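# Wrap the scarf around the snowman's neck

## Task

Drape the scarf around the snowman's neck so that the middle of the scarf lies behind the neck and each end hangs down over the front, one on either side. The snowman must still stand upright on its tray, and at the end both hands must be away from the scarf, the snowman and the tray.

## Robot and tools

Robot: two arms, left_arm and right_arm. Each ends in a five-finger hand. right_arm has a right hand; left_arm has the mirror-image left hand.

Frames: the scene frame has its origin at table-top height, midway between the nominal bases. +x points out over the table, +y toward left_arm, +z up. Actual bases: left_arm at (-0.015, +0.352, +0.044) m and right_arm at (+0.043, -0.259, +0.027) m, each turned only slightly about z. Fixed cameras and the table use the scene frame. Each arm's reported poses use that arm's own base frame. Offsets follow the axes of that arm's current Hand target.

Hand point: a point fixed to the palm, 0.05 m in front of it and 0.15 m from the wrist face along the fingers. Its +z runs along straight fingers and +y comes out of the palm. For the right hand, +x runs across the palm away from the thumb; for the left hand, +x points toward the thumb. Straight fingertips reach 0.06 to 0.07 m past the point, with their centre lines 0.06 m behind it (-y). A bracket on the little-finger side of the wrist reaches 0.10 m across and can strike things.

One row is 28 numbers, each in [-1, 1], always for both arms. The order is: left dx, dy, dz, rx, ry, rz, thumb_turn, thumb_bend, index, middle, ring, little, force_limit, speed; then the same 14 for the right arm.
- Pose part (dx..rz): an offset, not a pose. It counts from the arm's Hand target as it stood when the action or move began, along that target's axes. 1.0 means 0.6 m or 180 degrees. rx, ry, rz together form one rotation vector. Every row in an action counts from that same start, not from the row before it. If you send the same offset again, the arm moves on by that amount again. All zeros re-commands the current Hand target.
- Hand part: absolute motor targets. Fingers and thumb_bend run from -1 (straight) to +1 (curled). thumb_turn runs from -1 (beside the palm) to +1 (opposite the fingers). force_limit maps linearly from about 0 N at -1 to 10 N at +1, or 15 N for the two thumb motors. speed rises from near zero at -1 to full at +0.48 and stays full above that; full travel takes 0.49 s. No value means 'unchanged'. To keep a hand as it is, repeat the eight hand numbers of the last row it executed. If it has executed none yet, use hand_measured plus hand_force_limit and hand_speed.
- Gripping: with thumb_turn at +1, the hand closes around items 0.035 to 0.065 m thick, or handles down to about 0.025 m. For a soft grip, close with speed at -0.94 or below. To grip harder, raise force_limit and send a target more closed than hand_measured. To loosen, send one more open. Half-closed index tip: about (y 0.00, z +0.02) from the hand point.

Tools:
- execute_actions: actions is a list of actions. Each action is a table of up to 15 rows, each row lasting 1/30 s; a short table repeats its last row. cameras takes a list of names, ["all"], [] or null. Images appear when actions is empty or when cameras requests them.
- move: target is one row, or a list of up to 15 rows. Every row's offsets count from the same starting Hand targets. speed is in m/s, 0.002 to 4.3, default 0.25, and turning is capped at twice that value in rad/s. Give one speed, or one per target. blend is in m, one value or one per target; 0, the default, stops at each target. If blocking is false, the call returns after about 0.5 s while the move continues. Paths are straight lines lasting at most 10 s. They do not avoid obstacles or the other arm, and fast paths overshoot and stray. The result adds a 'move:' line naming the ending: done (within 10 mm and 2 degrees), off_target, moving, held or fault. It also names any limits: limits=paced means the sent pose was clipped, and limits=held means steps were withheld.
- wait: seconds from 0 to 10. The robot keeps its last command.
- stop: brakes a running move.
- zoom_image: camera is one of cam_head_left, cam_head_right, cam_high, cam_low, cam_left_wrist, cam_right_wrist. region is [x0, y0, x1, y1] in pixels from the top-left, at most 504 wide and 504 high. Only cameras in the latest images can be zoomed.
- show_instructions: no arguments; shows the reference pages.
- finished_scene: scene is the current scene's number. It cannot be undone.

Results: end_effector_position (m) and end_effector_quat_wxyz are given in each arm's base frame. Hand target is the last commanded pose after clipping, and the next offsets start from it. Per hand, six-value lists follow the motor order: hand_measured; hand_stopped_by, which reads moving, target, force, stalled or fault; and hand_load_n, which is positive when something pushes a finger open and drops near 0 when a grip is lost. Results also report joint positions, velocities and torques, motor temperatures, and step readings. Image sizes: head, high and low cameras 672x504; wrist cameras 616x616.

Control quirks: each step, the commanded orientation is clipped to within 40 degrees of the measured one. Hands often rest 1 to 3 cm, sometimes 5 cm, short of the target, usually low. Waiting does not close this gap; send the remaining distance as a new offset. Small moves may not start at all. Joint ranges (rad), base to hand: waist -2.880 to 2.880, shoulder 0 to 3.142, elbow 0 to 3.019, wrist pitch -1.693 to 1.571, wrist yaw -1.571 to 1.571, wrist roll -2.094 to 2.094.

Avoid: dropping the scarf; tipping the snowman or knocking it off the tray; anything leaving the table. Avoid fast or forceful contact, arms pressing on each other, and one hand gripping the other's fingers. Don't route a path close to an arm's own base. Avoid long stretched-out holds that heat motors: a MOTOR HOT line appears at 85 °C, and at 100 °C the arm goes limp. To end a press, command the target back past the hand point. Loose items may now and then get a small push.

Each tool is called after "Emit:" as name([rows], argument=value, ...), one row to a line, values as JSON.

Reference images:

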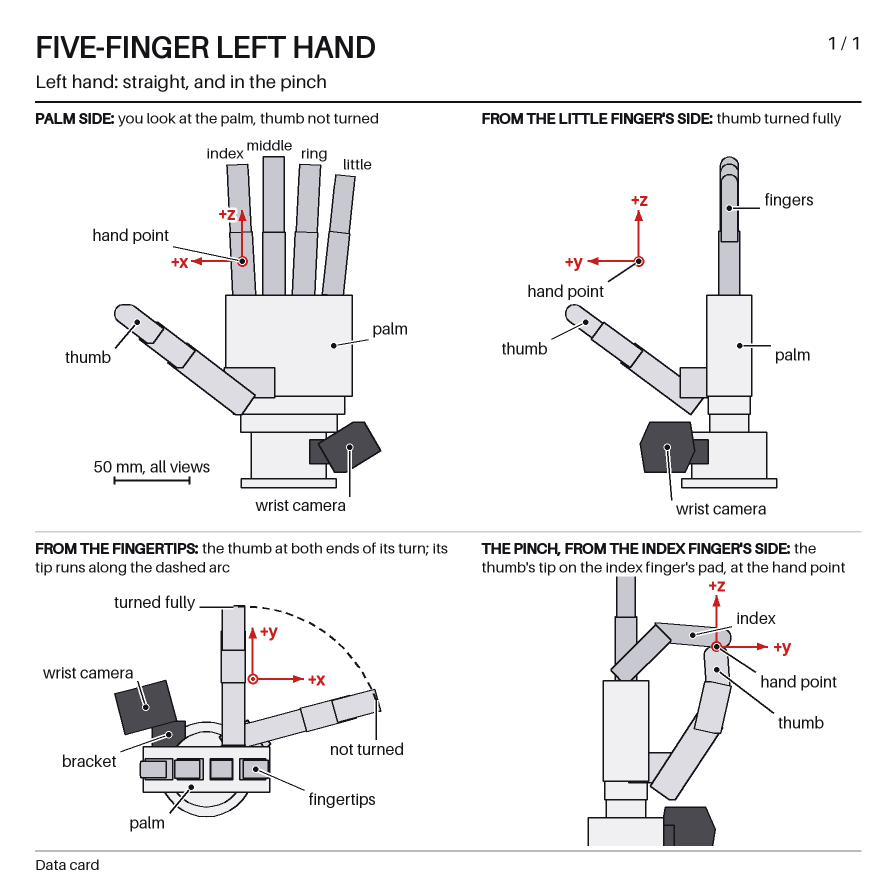

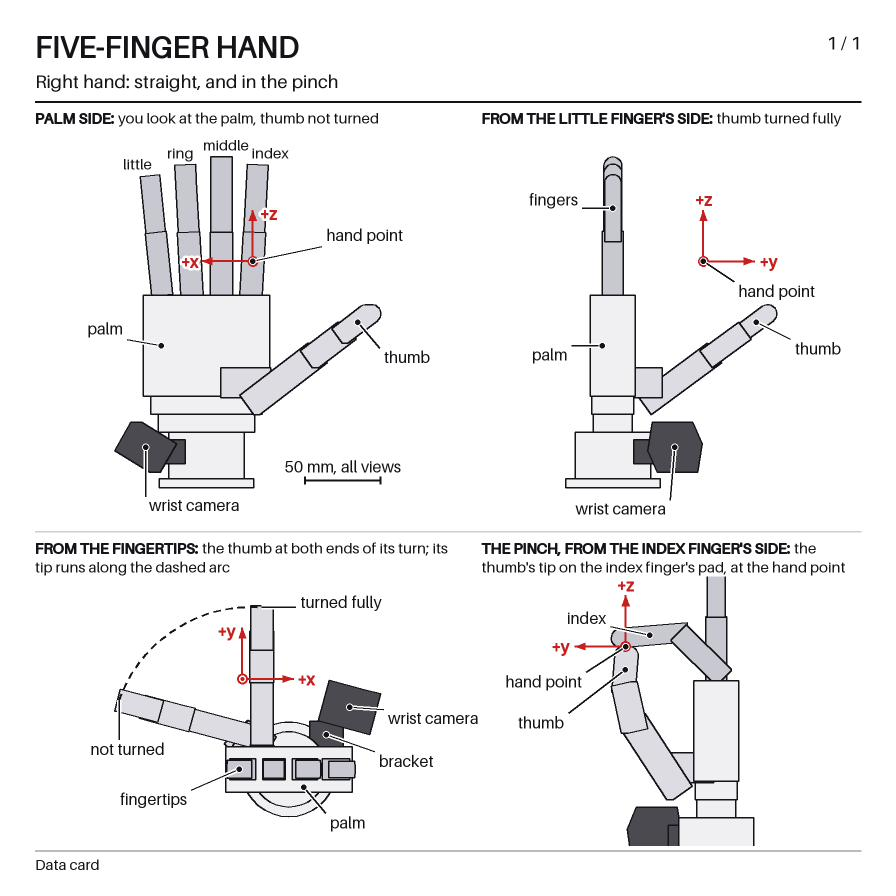

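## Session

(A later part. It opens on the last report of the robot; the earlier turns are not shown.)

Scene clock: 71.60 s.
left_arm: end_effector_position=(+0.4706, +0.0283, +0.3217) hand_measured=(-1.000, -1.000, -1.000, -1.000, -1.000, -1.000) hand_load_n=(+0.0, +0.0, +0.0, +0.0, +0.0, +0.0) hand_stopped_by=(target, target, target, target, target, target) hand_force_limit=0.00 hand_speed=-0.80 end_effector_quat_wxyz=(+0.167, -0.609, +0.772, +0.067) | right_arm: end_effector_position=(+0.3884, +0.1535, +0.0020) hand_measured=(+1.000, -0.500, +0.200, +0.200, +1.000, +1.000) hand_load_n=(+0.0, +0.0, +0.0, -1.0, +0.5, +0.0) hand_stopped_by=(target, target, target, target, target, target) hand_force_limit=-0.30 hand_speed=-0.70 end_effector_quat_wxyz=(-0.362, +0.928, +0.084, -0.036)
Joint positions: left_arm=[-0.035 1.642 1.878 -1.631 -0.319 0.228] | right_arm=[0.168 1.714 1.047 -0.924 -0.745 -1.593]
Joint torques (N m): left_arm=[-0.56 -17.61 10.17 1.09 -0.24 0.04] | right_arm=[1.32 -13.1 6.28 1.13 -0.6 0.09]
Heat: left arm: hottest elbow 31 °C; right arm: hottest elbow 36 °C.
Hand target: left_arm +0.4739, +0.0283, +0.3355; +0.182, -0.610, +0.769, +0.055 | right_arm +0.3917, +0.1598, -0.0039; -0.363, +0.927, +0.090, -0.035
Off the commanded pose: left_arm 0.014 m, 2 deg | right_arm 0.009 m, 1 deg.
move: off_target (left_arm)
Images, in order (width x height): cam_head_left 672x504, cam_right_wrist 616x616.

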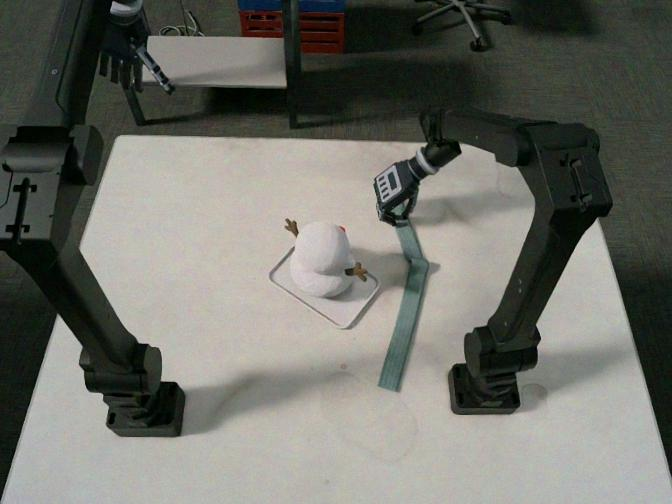

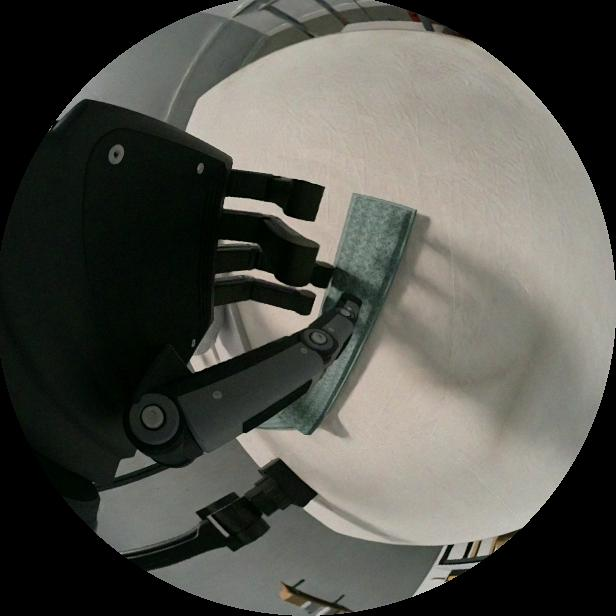

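Emit:
move([
  [0,0,0,0,0,0,-1,-1,-1,-1,-1,-1,0,-0.8,0,-0.0136,-0.0147,0,0,0,1,-0.5,0.2,0.2,1,1,-0.3,-0.7],
  [0,0,0,0,0,0,-1,-1,-1,-1,-1,-1,0,-0.8,0,-0.0136,-0.0147,0,0,0,1,-1,0.15,0.4,1,1,-0.3,-0.3],
  [0,0,0,0,0,0,-1,-1,-1,-1,-1,-1,0,-0.8,0,0.0011,0.0012,0,0,0,1,-1,0.15,0.4,1,1,-0.3,-0.3],
], cameras=["cam_head_left","cam_right_wrist"], speed=0.1)

Emit:
zoom_image(camera="cam_head_left", region=[370, 160, 470, 260])

Emit:
zoom_image(camera="cam_right_wrist", region=[190, 130, 450, 390])

Scene clock: 75.57 s.
left_arm: end_effector_position=(+0.4706, +0.0283, +0.3217) hand_measured=(-1.000, -1.000, -1.000, -1.000, -1.000, -1.000) hand_load_n=(-0.5, +0.0, +0.0, +0.0, +0.0, +0.0) hand_stopped_by=(target, target, target, target, target, target) hand_force_limit=0.00 hand_speed=-0.80 end_effector_quat_wxyz=(+0.167, -0.609, +0.772, +0.067) | right_arm: end_effector_position=(+0.3892, +0.1536, -0.0015) hand_measured=(+1.000, -1.000, +0.150, +0.400, +1.000, +1.000) hand_load_n=(+0.0, +0.0, +0.0, +0.0, +0.0, +0.0) hand_stopped_by=(target, target, target, target, target, target) hand_force_limit=-0.30 hand_speed=-0.30 end_effector_quat_wxyz=(-0.362, +0.928, +0.084, -0.036)
Joint positions: left_arm=[-0.035 1.642 1.878 -1.631 -0.319 0.228] | right_arm=[0.168 1.723 1.047 -0.917 -0.745 -1.593]
Joint torques (N m): left_arm=[-0.62 -17.67 10.22 1.17 -0.27 0.05] | right_arm=[1.32 -13.63 6.2 0.92 -0.59 0.09]
Heat: left arm: hottest elbow 31 °C; right arm: hottest elbow 36 °C.
Hand target: left_arm +0.4739, +0.0283, +0.3355; +0.182, -0.610, +0.769, +0.055 | right_arm +0.3916, +0.1597, -0.0048; -0.363, +0.927, +0.090, -0.035
Off the commanded pose: left_arm 0.014 m, 2 deg | right_arm 0.007 m, 1 deg.
move: off_target (left_arm)
Images, in order (width x height): cam_head_left 672x504, cam_right_wrist 616x616.

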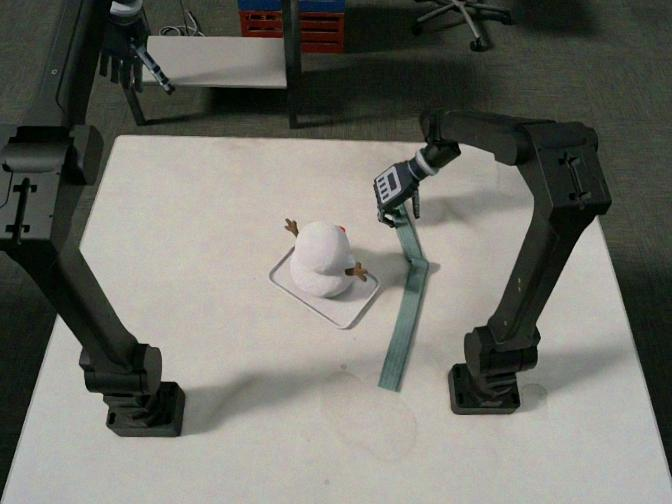

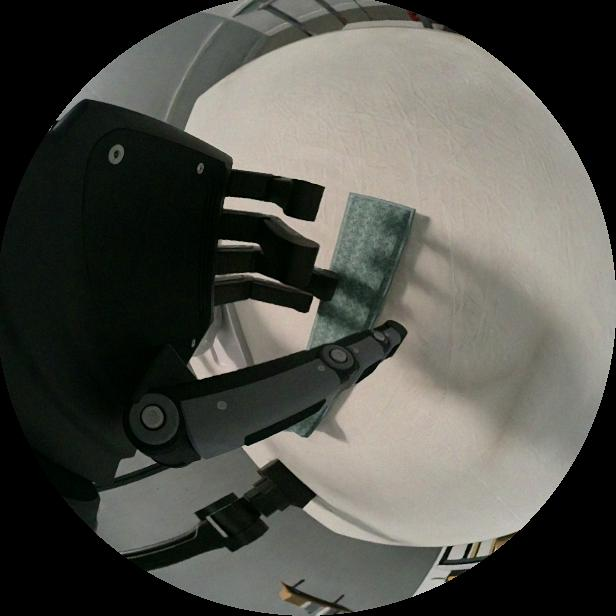

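Scaled by 5.040.

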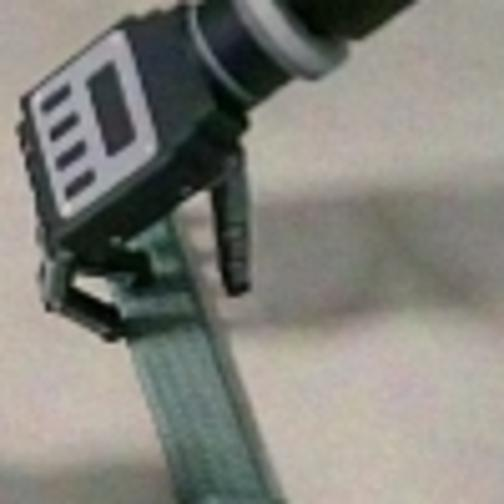

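Scaled by 1.938 from the camera's 616x616 image, which has a finer 880x880 frame.

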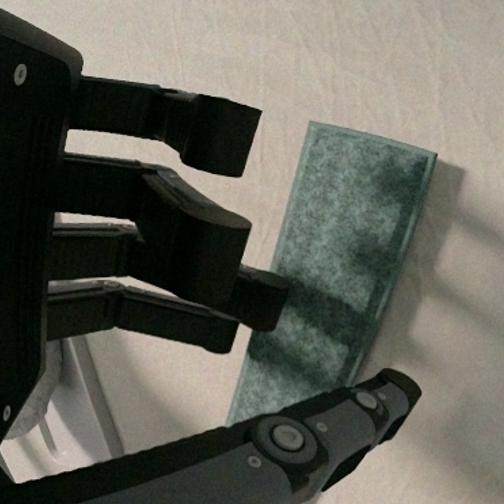

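Emit:
move([
  [0,0,0,0,0,0,-1,-1,-1,-1,-1,-1,0,-0.8,0,0.0045,0.0049,0,0,0,1,-1,0.15,0.4,1,1,-0.3,-0.3],
  [0,0,0,0,0,0,-1,-1,-1,-1,-1,-1,0,-0.8,0,0.0045,0.0049,0,0,0,1,-0.5,0.15,0.4,1,1,-0.4,-0.8],
], cameras=["cam_head_left","cam_right_wrist"], speed=0.1)

Emit:
zoom_image(camera="cam_head_left", region=[370, 160, 470, 260])

Emit:
zoom_image(camera="cam_right_wrist", region=[190, 130, 450, 390])

Scene clock: 78.83 s.
left_arm: end_effector_position=(+0.4706, +0.0283, +0.3217) hand_measured=(-1.000, -1.000, -1.000, -1.000, -1.000, -1.000) hand_load_n=(+0.0, +0.0, +0.0, +0.0, +0.0, +0.0) hand_stopped_by=(target, target, target, target, target, target) hand_force_limit=0.00 hand_speed=-0.80 end_effector_quat_wxyz=(+0.167, -0.609, +0.772, +0.067) | right_arm: end_effector_position=(+0.3908, +0.1542, -0.0030) hand_measured=(+1.000, -0.500, +0.150, +0.400, +1.000, +1.000) hand_load_n=(+0.0, +0.0, -0.5, +0.0, +0.0, +0.0) hand_stopped_by=(target, target, target, target, target, target) hand_force_limit=-0.40 hand_speed=-0.80 end_effector_quat_wxyz=(-0.362, +0.927, +0.085, -0.034)
Joint positions: left_arm=[-0.035 1.642 1.878 -1.631 -0.319 0.228] | right_arm=[0.168 1.726 1.047 -0.908 -0.745 -1.593]
Joint torques (N m): left_arm=[-0.5 -17.96 10.24 1.1 -0.25 0.04] | right_arm=[1.2 -13.39 5.91 1.03 -0.59 0.1]
Heat: left arm: hottest elbow 31 °C; right arm: hottest elbow 35 °C.
Hand target: left_arm +0.4739, +0.0283, +0.3355; +0.182, -0.610, +0.769, +0.055 | right_arm +0.3917, +0.1598, -0.0089; -0.363, +0.927, +0.090, -0.035
Off the commanded pose: left_arm 0.014 m, 2 deg | right_arm 0.008 m, 1 deg.
move: off_target (left_arm)
Images, in order (width x height): cam_head_left 672x504, cam_right_wrist 616x616.

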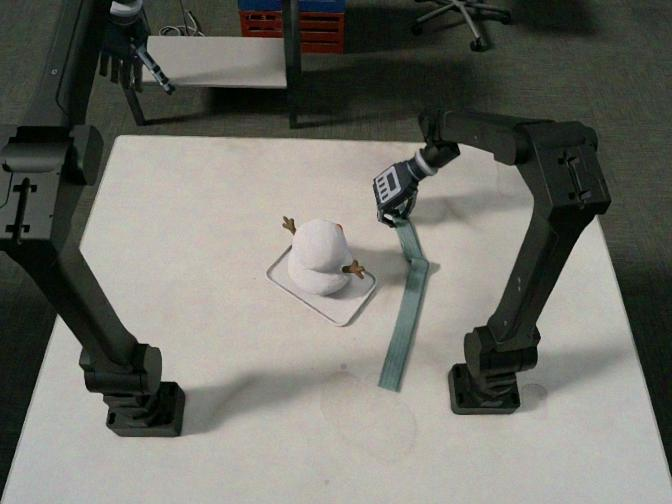

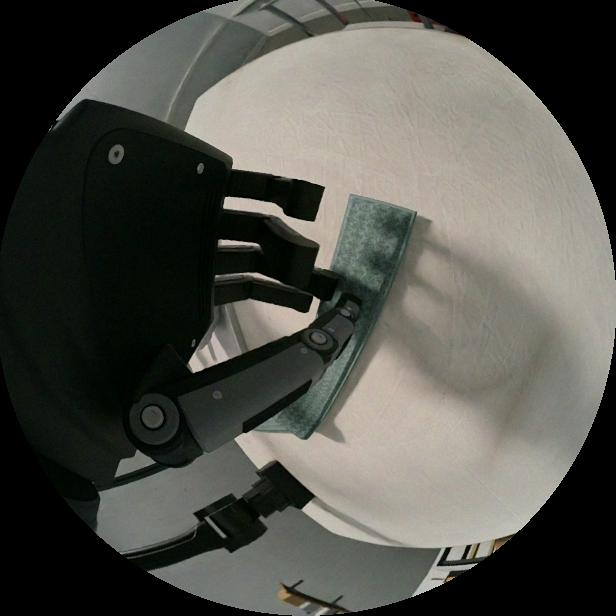

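Scaled by 5.040.

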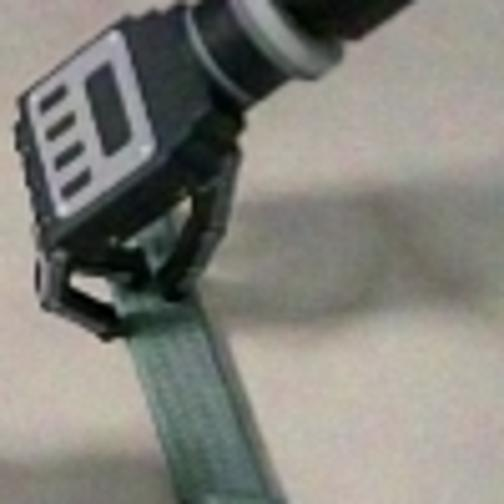

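Scaled by 1.938 from the camera's 616x616 image, which has a finer 880x880 frame.

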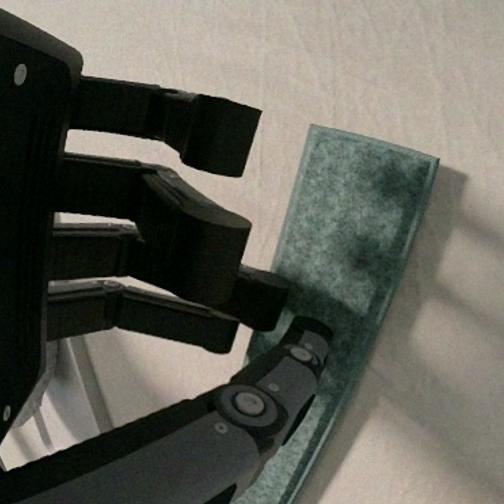

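Emit:
move([
  [0,0,0,0,0,0,-1,-1,-1,-1,-1,-1,0,-0.8,0,-0.0226,-0.0245,0,0,0,1,-0.5,0.15,0.4,1,1,-0.4,-0.8],
  [0,0,0,0,0,0,-1,-1,-1,-1,-1,-1,0,-0.8,0,-0.0226,-0.0245,0.042,0,0,1,-1,0,0.2,1,1,-0.4,-0.3],
  [0,0,0,0,0,0,-1,-1,-1,-1,-1,-1,0,-0.8,0,-0.0113,-0.0122,0.042,0,0,1,-1,0,0.2,1,1,-0.4,-0.3],
], cameras=["cam_head_left","cam_right_wrist"], speed=0.1)

Emit:
zoom_image(camera="cam_head_left", region=[370, 160, 470, 260])

Emit:
zoom_image(camera="cam_right_wrist", region=[190, 130, 450, 390])

Scene clock: 83.77 s.
left_arm: end_effector_position=(+0.4706, +0.0283, +0.3217) hand_measured=(-1.000, -1.000, -1.000, -1.000, -1.000, -1.000) hand_load_n=(+0.0, +0.0, +0.0, +0.0, +0.0, +0.0) hand_stopped_by=(target, target, target, target, target, target) hand_force_limit=0.00 hand_speed=-0.80 end_effector_quat_wxyz=(+0.167, -0.609, +0.772, +0.067) | right_arm: end_effector_position=(+0.3797, +0.1618, +0.0020) hand_measured=(+1.000, -1.000, +0.000, +0.200, +1.000, +1.000) hand_load_n=(-0.5, +0.0, +0.0, +0.5, +0.0, +0.5) hand_stopped_by=(target, target, target, target, target, target) hand_force_limit=-0.40 hand_speed=-0.30 end_effector_quat_wxyz=(-0.421, +0.901, +0.084, -0.053)
Joint positions: left_arm=[-0.035 1.642 1.878 -1.631 -0.319 0.228] | right_arm=[0.138 1.747 1.047 -0.968 -0.873 -1.665]
Joint torques (N m): left_arm=[-0.73 -17.96 10.24 1.06 -0.26 0.04] | right_arm=[-0.67 -13.74 6.89 0.75 -0.71 -0.03]
Heat: left arm: hottest elbow 31 °C; right arm: hottest elbow 35 °C.
Hand target: left_arm +0.4739, +0.0283, +0.3355; +0.182, -0.610, +0.769, +0.055 | right_arm +0.3916, +0.1597, +0.0011; -0.423, +0.901, +0.087, -0.041
Off the commanded pose: left_arm 0.014 m, 2 deg | right_arm 0.012 m, 1 deg.
move: off_target (left_arm, right_arm)
Images, in order (width x height): cam_head_left 672x504, cam_right_wrist 616x616.

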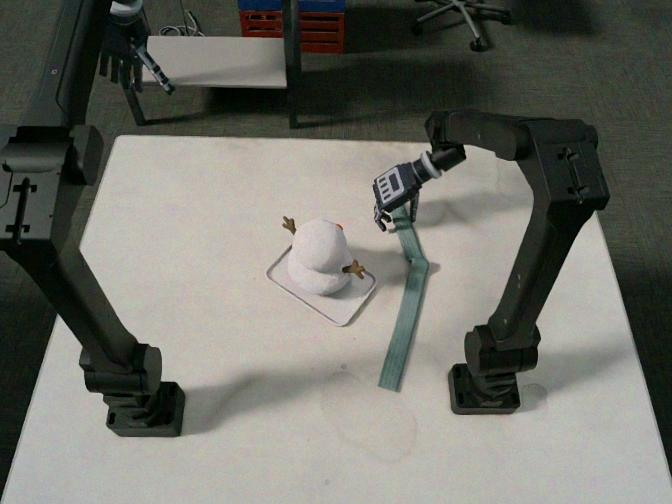

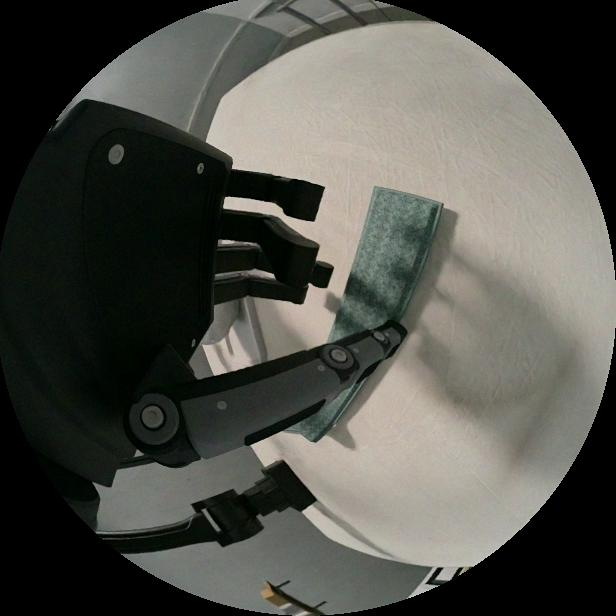

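Scaled by 5.040.

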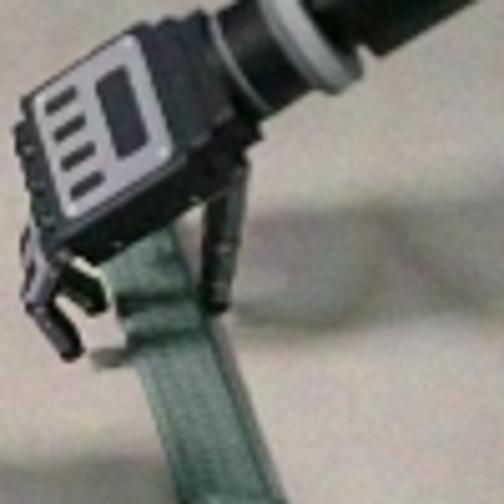

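Scaled by 1.938 from the camera's 616x616 image, which has a finer 880x880 frame.

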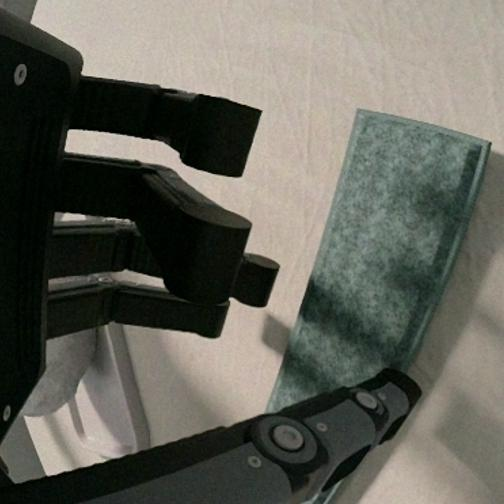

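Emit:
move([
  [0,0,0,0,0,0,-1,-1,-1,-1,-1,-1,0,-0.8,0,-0.0017,-0.0242,0,0,0,1,-1,0,0.2,1,1,-0.4,-0.3],
  [0,0,0,0,0,0,-1,-1,-1,-1,-1,-1,0,-0.8,0,0.0215,-0.005,0,0,0,1,-1,0,0.2,1,1,-0.4,-0.3],
], cameras=["cam_head_left","cam_right_wrist"], speed=0.1)

Emit:
zoom_image(camera="cam_head_left", region=[370, 160, 470, 260])

Emit:
zoom_image(camera="cam_right_wrist", region=[190, 130, 450, 390])

Scene clock: 85.77 s.
left_arm: end_effector_position=(+0.4706, +0.0283, +0.3217) hand_measured=(-1.000, -1.000, -1.000, -1.000, -1.000, -1.000) hand_load_n=(+0.0, +0.0, +0.0, +0.0, +0.0, +0.0) hand_stopped_by=(target, target, target, target, target, target) hand_force_limit=0.00 hand_speed=-0.80 end_effector_quat_wxyz=(+0.167, -0.609, +0.772, +0.067) | right_arm: end_effector_position=(+0.3793, +0.1524, -0.0004) hand_measured=(+1.000, -1.000, +0.000, +0.200, +1.000, +1.000) hand_load_n=(+0.0, +0.0, +0.0, -3.5, +0.0, +0.0) hand_stopped_by=(target, target, target, target, target, target) hand_force_limit=-0.40 hand_speed=-0.30 end_effector_quat_wxyz=(-0.424, +0.900, +0.083, -0.054)
Joint positions: left_arm=[-0.035 1.642 1.878 -1.631 -0.319 0.228] | right_arm=[0.115 1.756 1.047 -0.99 -0.876 -1.7]
Joint torques (N m): left_arm=[-0.67 -17.73 10.13 1.05 -0.25 0.04] | right_arm=[-0.91 -12.81 6.99 1.17 -0.49 -0.03]
Heat: left arm: hottest elbow 31 °C; right arm: hottest elbow 35 °C.
Hand target: left_arm +0.4739, +0.0283, +0.3355; +0.182, -0.610, +0.769, +0.055 | right_arm +0.3938, +0.1493, -0.0068; -0.423, +0.901, +0.087, -0.041
Off the commanded pose: left_arm 0.014 m, 2 deg | right_arm 0.016 m, 2 deg.
move: off_target (left_arm, right_arm)
Images, in order (width x height): cam_head_left 672x504, cam_right_wrist 616x616.

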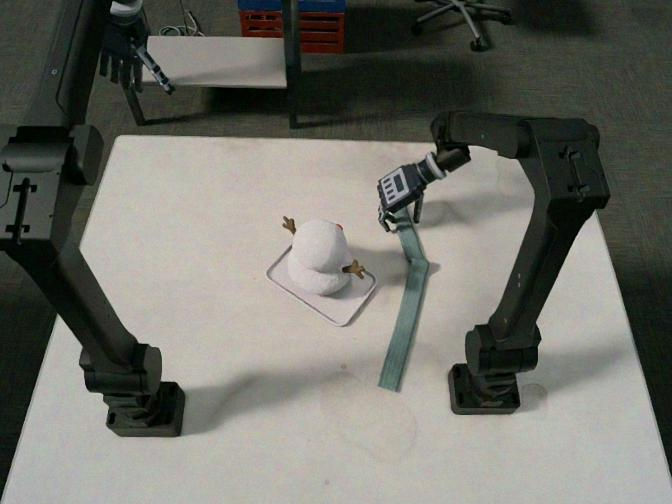

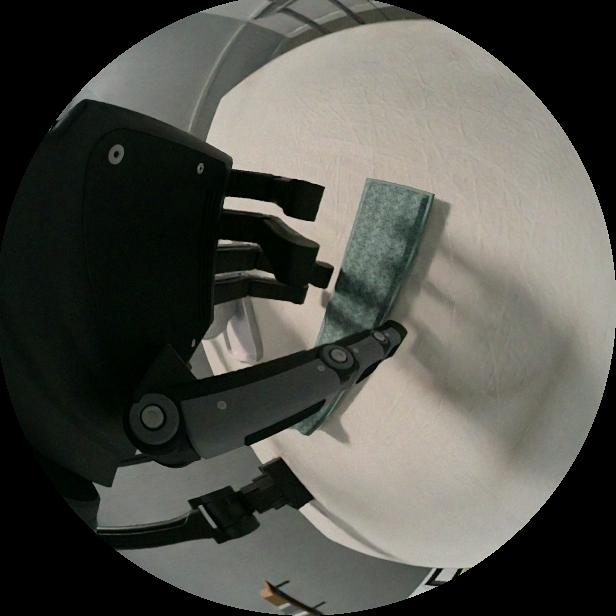

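Scaled by 5.040.

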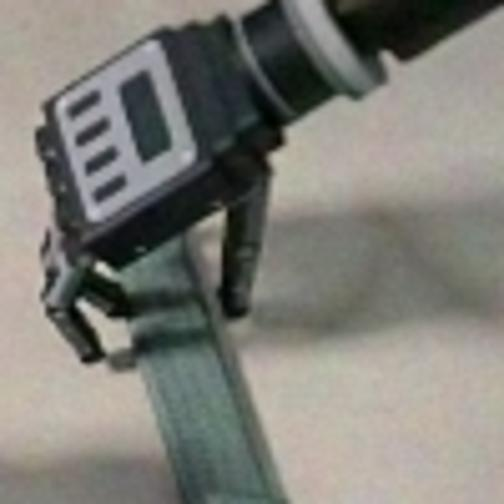

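Scaled by 1.938 from the camera's 616x616 image, which has a finer 880x880 frame.

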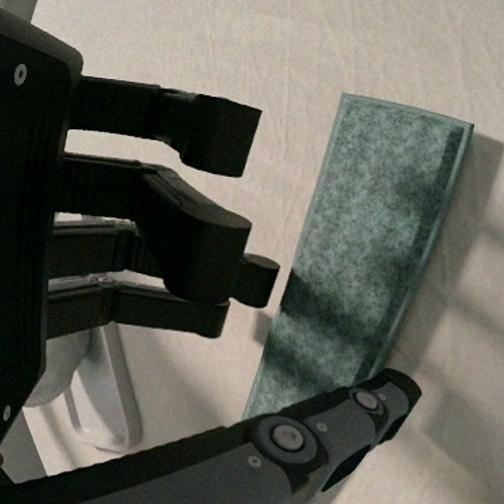

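Emit:
move([
  [0,0,0,0,0,0,-1,-1,-1,-1,-1,-1,0,-0.8,0,0,0,0,0,0,1,-1,0,0.4,1,1,-0.4,-0.3],
  [0,0,0,0,0,0,-1,-1,-1,-1,-1,-1,0,-0.8,0,0.009,0.0075,0,0,0,1,-1,0,0.4,1,1,-0.4,-0.3],
], cameras=["cam_head_left","cam_right_wrist"], speed=0.1)

Emit:
zoom_image(camera="cam_head_left", region=[370, 160, 470, 260])

Emit:
zoom_image(camera="cam_right_wrist", region=[190, 130, 450, 390])

Scene clock: 87.70 s.
left_arm: end_effector_position=(+0.4706, +0.0283, +0.3217) hand_measured=(-1.000, -1.000, -1.000, -1.000, -1.000, -1.000) hand_load_n=(+0.0, +0.0, +0.0, +0.0, +0.0, +0.5) hand_stopped_by=(target, target, target, target, target, target) hand_force_limit=0.00 hand_speed=-0.80 end_effector_quat_wxyz=(+0.167, -0.609, +0.772, +0.067) | right_arm: end_effector_position=(+0.3832, +0.1527, -0.0080) hand_measured=(+1.000, -1.000, +0.000, +0.400, +1.000, +1.000) hand_load_n=(+0.0, +0.0, +0.0, -4.0, +0.0, +0.0) hand_stopped_by=(target, target, target, target, target, target) hand_force_limit=-0.40 hand_speed=-0.30 end_effector_quat_wxyz=(-0.425, +0.900, +0.084, -0.051)
Joint positions: left_arm=[-0.035 1.642 1.878 -1.631 -0.319 0.228] | right_arm=[0.113 1.773 1.047 -0.965 -0.878 -1.7]
Joint torques (N m): left_arm=[-0.62 -17.96 10.22 1.06 -0.24 0.03] | right_arm=[-0.62 -13.63 6.69 0.91 -0.44 -0.03]
Heat: left arm: hottest elbow 31 °C; right arm: hottest elbow 35 °C.
Hand target: left_arm +0.4739, +0.0283, +0.3355; +0.182, -0.610, +0.769, +0.055 | right_arm +0.3937, +0.1494, -0.0139; -0.423, +0.901, +0.087, -0.041
Off the commanded pose: left_arm 0.014 m, 2 deg | right_arm 0.012 m, 1 deg.
move: off_target (left_arm, right_arm)
Images, in order (width x height): cam_head_left 672x504, cam_right_wrist 616x616.

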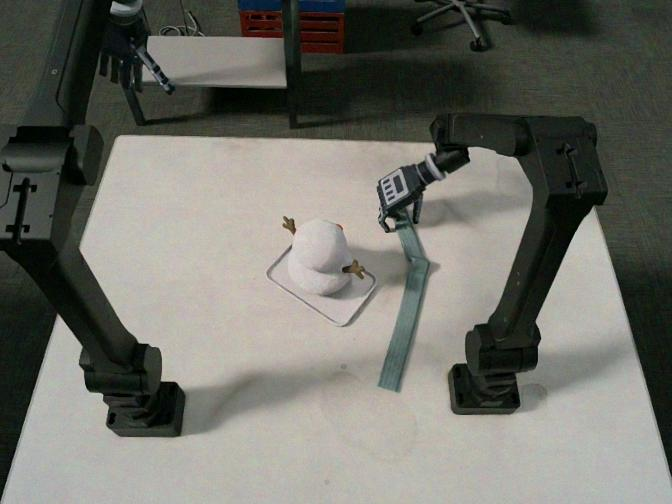

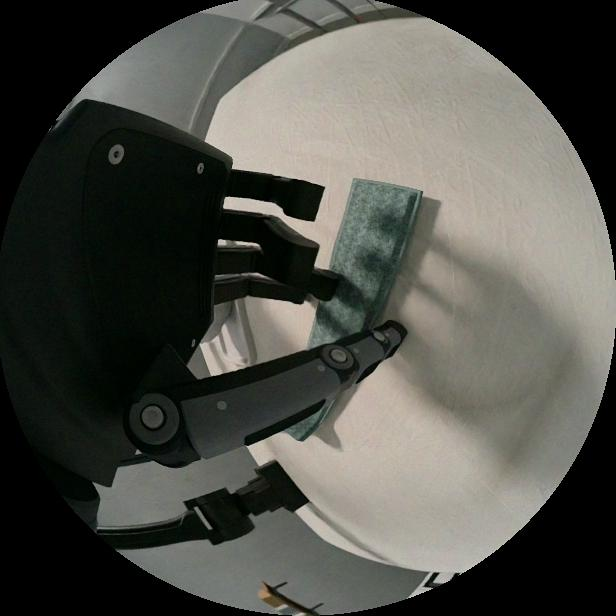

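Scaled by 5.040.

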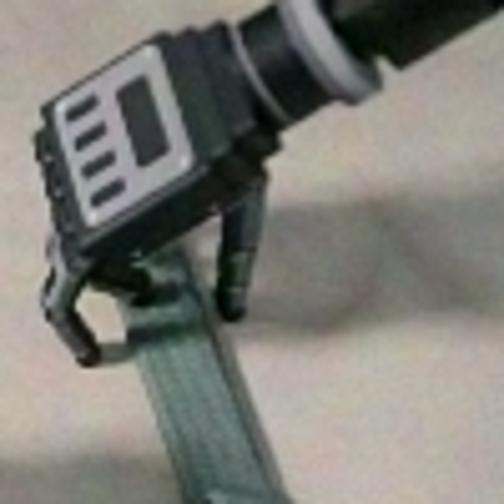

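Scaled by 1.938 from the camera's 616x616 image, which has a finer 880x880 frame.

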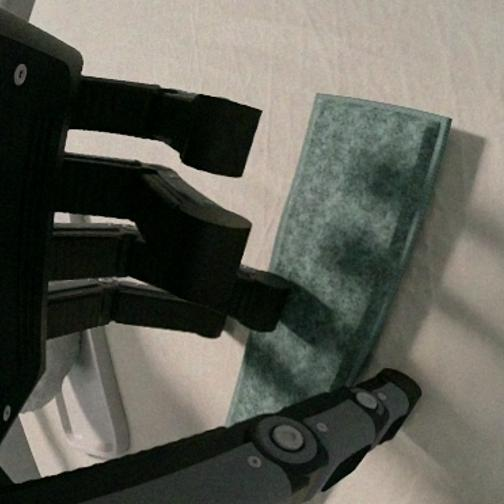

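Emit:
move(target=[0,0,0,0,0,0,-1,-1,-1,-1,-1,-1,0,-0.8,0,0,0,0,0,0,1,-0.4,0,0.4,1,1,-0.4,-0.8], cameras=["cam_head_left","cam_right_wrist"], speed=0.1)

Emit:
zoom_image(camera="cam_head_left", region=[370, 160, 470, 260])

Emit:
zoom_image(camera="cam_right_wrist", region=[190, 130, 450, 390])

Scene clock: 89.20 s.
left_arm: end_effector_position=(+0.4706, +0.0283, +0.3217) hand_measured=(-1.000, -1.000, -1.000, -1.000, -1.000, -1.000) hand_load_n=(+0.0, +0.0, +0.0, +0.0, +0.0, +0.0) hand_stopped_by=(target, target, target, target, target, target) hand_force_limit=0.00 hand_speed=-0.80 end_effector_quat_wxyz=(+0.167, -0.609, +0.772, +0.067) | right_arm: end_effector_position=(+0.3833, +0.1525, -0.0080) hand_measured=(+1.000, -0.776, +0.000, +0.400, +1.000, +1.000) hand_load_n=(+1.0, +4.5, +0.0, -1.0, +0.0, +0.5) hand_stopped_by=(target, force, target, target, target, target) hand_force_limit=-0.40 hand_speed=-0.80 end_effector_quat_wxyz=(-0.425, +0.900, +0.084, -0.050)
Joint positions: left_arm=[-0.035 1.642 1.878 -1.631 -0.319 0.228] | right_arm=[0.113 1.773 1.047 -0.965 -0.878 -1.7]
Joint torques (N m): left_arm=[-0.5 -17.79 10.19 1.05 -0.26 0.06] | right_arm=[-0.62 -13.22 6.53 0.91 -0.44 -0.03]
Heat: left arm: hottest elbow 31 °C; right arm: hottest elbow 35 °C.
Hand target: left_arm +0.4739, +0.0283, +0.3355; +0.182, -0.610, +0.769, +0.055 | right_arm +0.3937, +0.1494, -0.0139; -0.423, +0.901, +0.087, -0.041
Off the commanded pose: left_arm 0.014 m, 2 deg | right_arm 0.012 m, 1 deg.
move: off_target (left_arm, right_arm)
Images, in order (width x height): cam_head_left 672x504, cam_right_wrist 616x616.

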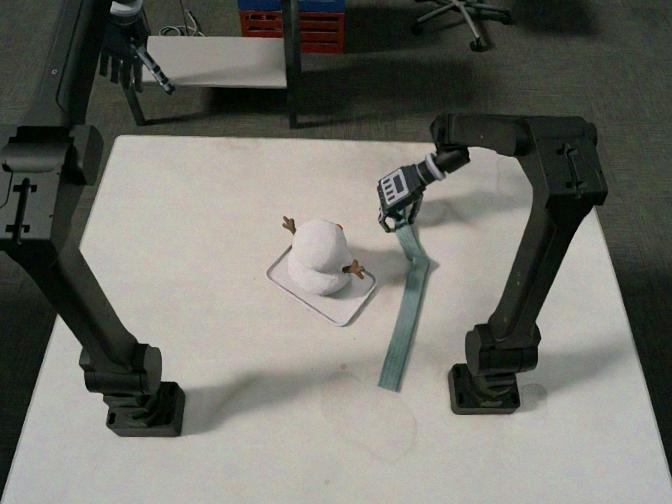

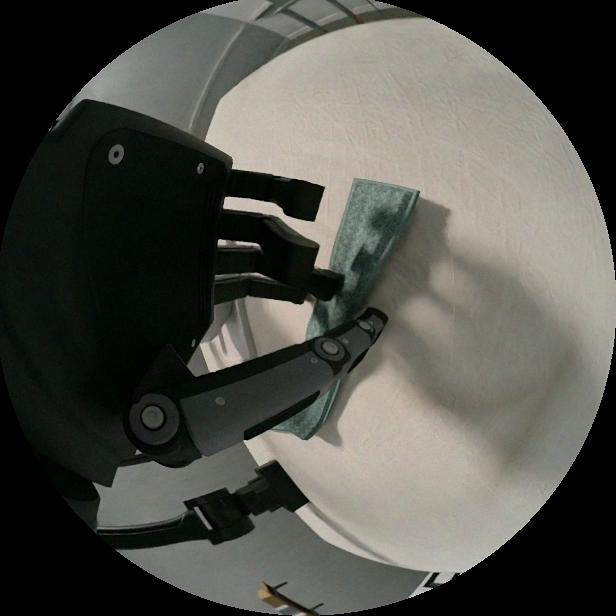

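Scaled by 5.040.

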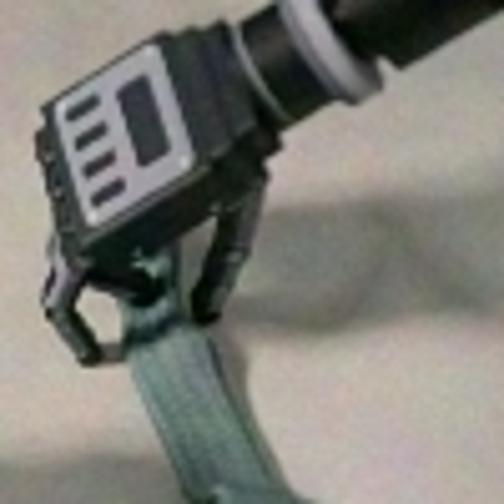

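Scaled by 1.938 from the camera's 616x616 image, which has a finer 880x880 frame.

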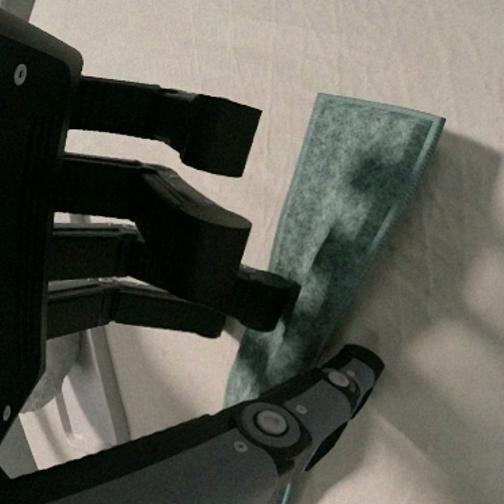

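Emit:
move(target=[0,0,0,0,0,0,-1,-1,-1,-1,-1,-1,0,-0.8,0,0,0,0,0,0,1,-0.35,0.5,0.6,1,1,-0.1,-0.8], cameras=["cam_head_left","cam_right_wrist"], speed=0.1)

Emit:
zoom_image(camera="cam_head_left", region=[370, 160, 470, 260])

Emit:
zoom_image(camera="cam_right_wrist", region=[190, 130, 450, 390])

Scene clock: 90.73 s.
left_arm: end_effector_position=(+0.4706, +0.0283, +0.3217) hand_measured=(-1.000, -1.000, -1.000, -1.000, -1.000, -1.000) hand_load_n=(+0.0, +0.0, +0.5, +0.0, +0.0, +0.0) hand_stopped_by=(target, target, target, target, target, target) hand_force_limit=0.00 hand_speed=-0.80 end_effector_quat_wxyz=(+0.167, -0.609, +0.772, +0.067) | right_arm: end_effector_position=(+0.3836, +0.1525, -0.0087) hand_measured=(+1.000, -0.752, +0.200, +0.432, +1.000, +1.000) hand_load_n=(+2.0, +8.5, +4.5, +1.5, +0.0, +0.0) hand_stopped_by=(target, force, force, force, target, target) hand_force_limit=-0.10 hand_speed=-0.80 end_effector_quat_wxyz=(-0.425, +0.900, +0.084, -0.050)
Joint positions: left_arm=[-0.035 1.642 1.878 -1.631 -0.319 0.228] | right_arm=[0.113 1.774 1.047 -0.963 -0.878 -1.7]
Joint torques (N m): left_arm=[-0.67 -17.67 10.19 1.1 -0.24 0.06] | right_arm=[-0.5 -13.45 6.52 0.85 -0.45 -0.03]
Heat: left arm: hottest elbow 32 °C; right arm: hottest elbow 35 °C.
Hand target: left_arm +0.4739, +0.0283, +0.3355; +0.182, -0.610, +0.769, +0.055 | right_arm +0.3937, +0.1494, -0.0139; -0.423, +0.901, +0.087, -0.041
Off the commanded pose: left_arm 0.014 m, 2 deg | right_arm 0.012 m, 1 deg.
move: off_target (left_arm, right_arm)
Images, in order (width x height): cam_head_left 672x504, cam_right_wrist 616x616.

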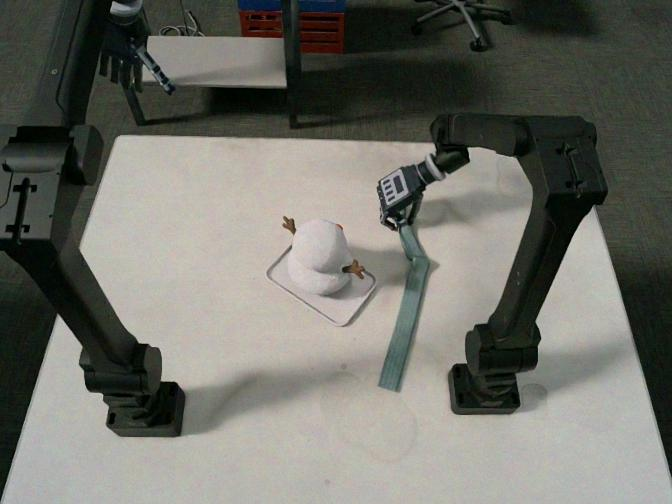

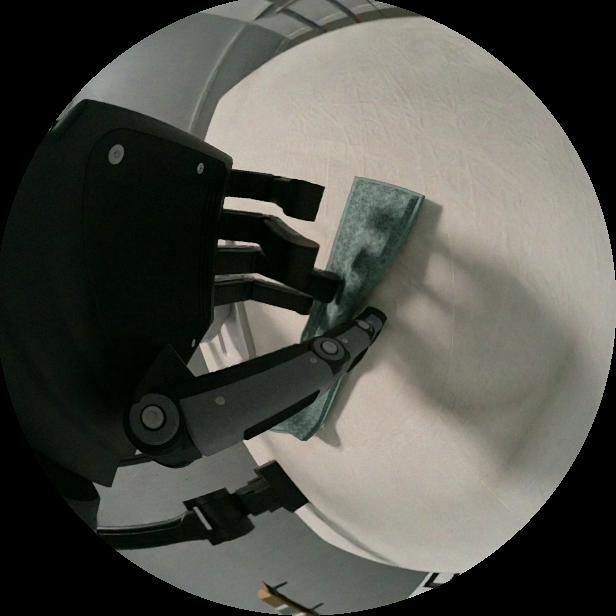

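Scaled by 5.040.

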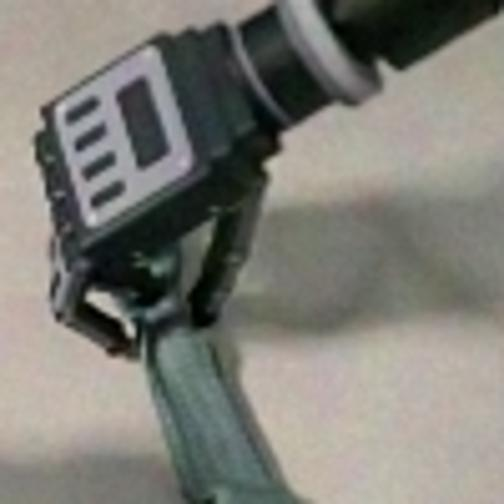

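Scaled by 1.938 from the camera's 616x616 image, which has a finer 880x880 frame.

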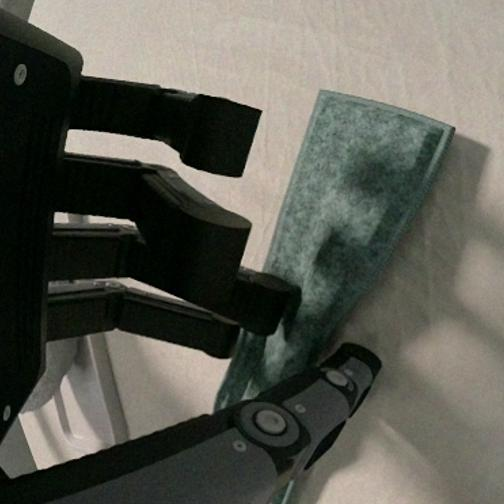

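Emit:
move(target=[0,0,0,0,0,0,-1,-1,-1,-1,-1,-1,0,-0.8,0,-0.082,-0.0682,0,0,0,1,-0.35,0.5,0.6,1,1,-0.1,-0.8], cameras=["cam_head_left","cam_right_wrist"], speed=0.1)

Scene clock: 93.40 s.
left_arm: end_effector_position=(+0.4706, +0.0283, +0.3217) hand_measured=(-1.000, -1.000, -1.000, -1.000, -1.000, -1.000) hand_load_n=(+0.0, +0.0, +0.0, +0.0, +0.0, +0.0) hand_stopped_by=(target, target, target, target, target, target) hand_force_limit=0.00 hand_speed=-0.80 end_effector_quat_wxyz=(+0.167, -0.609, +0.772, +0.067) | right_arm: end_effector_position=(+0.3770, +0.1516, +0.0378) hand_measured=(+1.000, -0.752, +0.200, +0.432, +1.000, +1.000) hand_load_n=(+1.5, +7.5, +4.5, +2.5, +0.0, +0.0) hand_stopped_by=(target, force, force, force, target, target) hand_force_limit=-0.10 hand_speed=-0.80 end_effector_quat_wxyz=(-0.424, +0.900, +0.081, -0.059)
Joint positions: left_arm=[-0.035 1.642 1.878 -1.631 -0.319 0.228] | right_arm=[0.113 1.692 1.082 -1.099 -0.877 -1.702]
Joint torques (N m): left_arm=[-0.73 -17.96 10.18 1.05 -0.26 0.03] | right_arm=[-0.5 -14.92 8.88 -0.44 -0.49 -0.02]
Heat: left arm: hottest elbow 32 °C; right arm: hottest elbow 35 °C.
Hand target: left_arm +0.4739, +0.0283, +0.3355; +0.182, -0.610, +0.769, +0.055 | right_arm +0.3937, +0.1493, +0.0500; -0.423, +0.901, +0.087, -0.041
Off the commanded pose: left_arm 0.014 m, 2 deg | right_arm 0.021 m, 2 deg.
move: off_target (left_arm, right_arm)
Images, in order (width x height): cam_head_left 672x504, cam_right_wrist 616x616.

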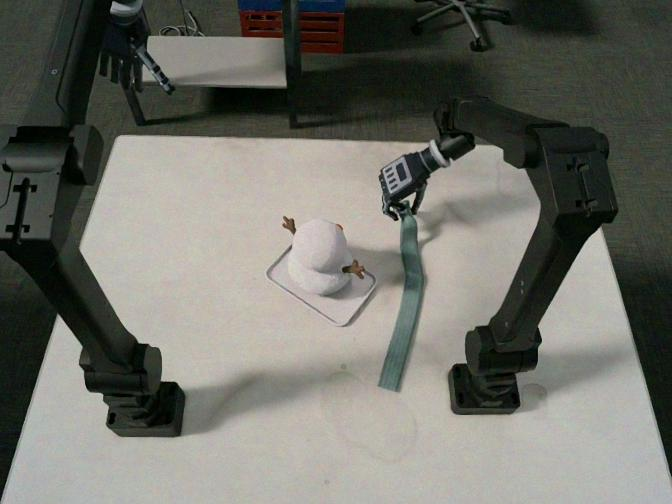

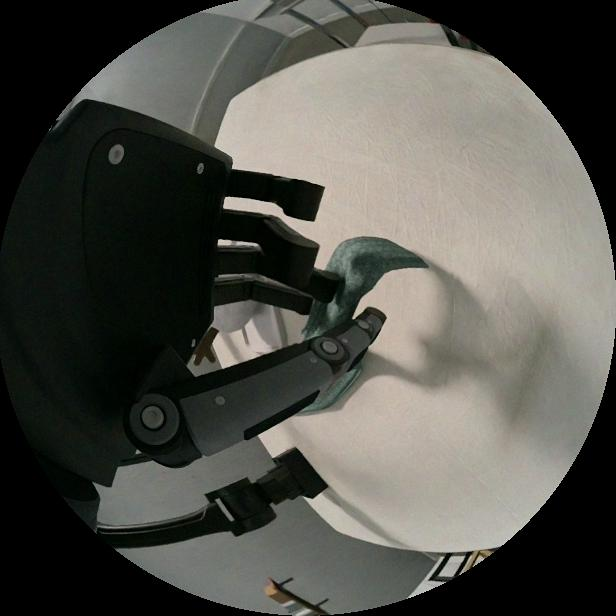

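Emit:
move(target=[0,0,0,0,0,0,-1,-1,-1,-1,-1,-1,0,-0.8,0.2187,0.1996,-0.2923,0,0.1324,0.11,1,-0.35,0.5,0.6,1,1,-0.1,-0.8], cameras=["cam_head_left","cam_right_wrist"], speed=0.15)

Scene clock: 96.37 s.
left_arm: end_effector_position=(+0.4706, +0.0283, +0.3217) hand_measured=(-1.000, -1.000, -1.000, -1.000, -1.000, -1.000) hand_load_n=(+0.0, +0.0, +0.0, +0.5, +0.0, +0.0) hand_stopped_by=(target, target, target, target, target, target) hand_force_limit=0.00 hand_speed=-0.80 end_effector_quat_wxyz=(+0.167, -0.609, +0.772, +0.067) | right_arm: end_effector_position=(+0.5430, -0.0248, +0.0618) hand_measured=(+1.000, -0.752, +0.200, +0.432, +1.000, +1.000) hand_load_n=(+1.0, +7.5, +4.5, +2.0, +0.0, +0.0) hand_stopped_by=(target, force, force, force, target, target) hand_force_limit=-0.10 hand_speed=-0.80 end_effector_quat_wxyz=(-0.422, +0.891, -0.160, +0.053)
Joint positions: left_arm=[-0.035 1.642 1.878 -1.631 -0.319 0.228] | right_arm=[-0.255 1.904 1.468 -1.078 -0.876 -1.445]
Joint torques (N m): left_arm=[-0.5 -17.73 10.19 1.16 -0.25 0.05] | right_arm=[-0.32 -17.96 10.35 1.05 -0.51 0.14]
Heat: left arm: hottest elbow 32 °C; right arm: hottest elbow 35 °C.
Hand target: left_arm +0.4739, +0.0283, +0.3355; +0.182, -0.610, +0.769, +0.055 | right_arm +0.5632, -0.0331, +0.0698; -0.419, +0.891, -0.157, +0.073
Off the commanded pose: left_arm 0.014 m, 2 deg | right_arm 0.023 m, 2 deg.
move: off_target (left_arm, right_arm)
Images, in order (width x height): cam_head_left 672x504, cam_right_wrist 616x616.

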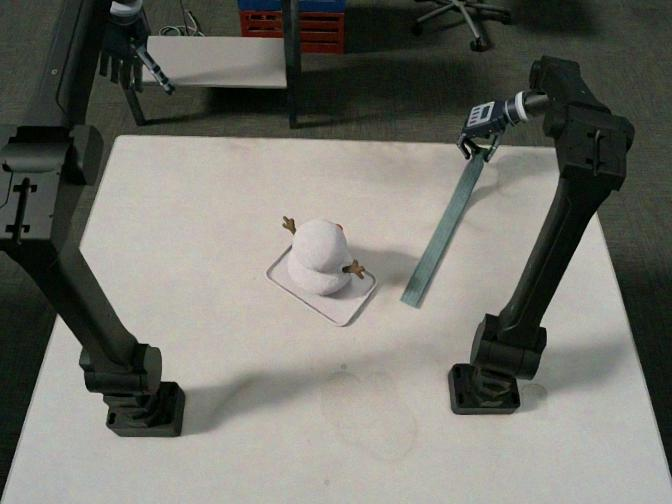

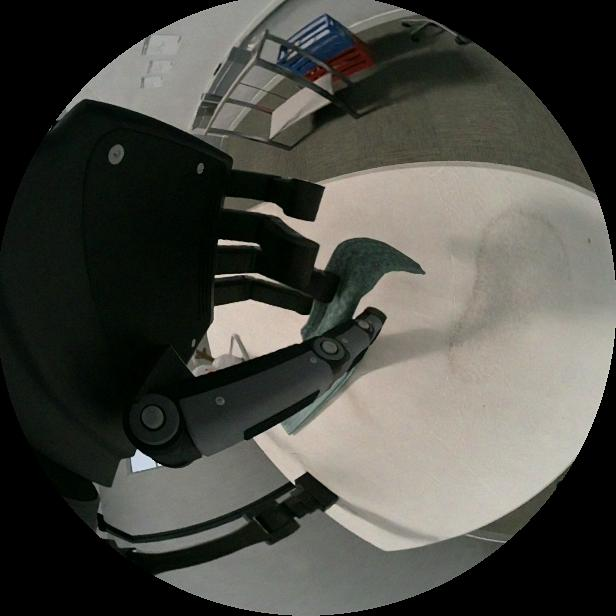

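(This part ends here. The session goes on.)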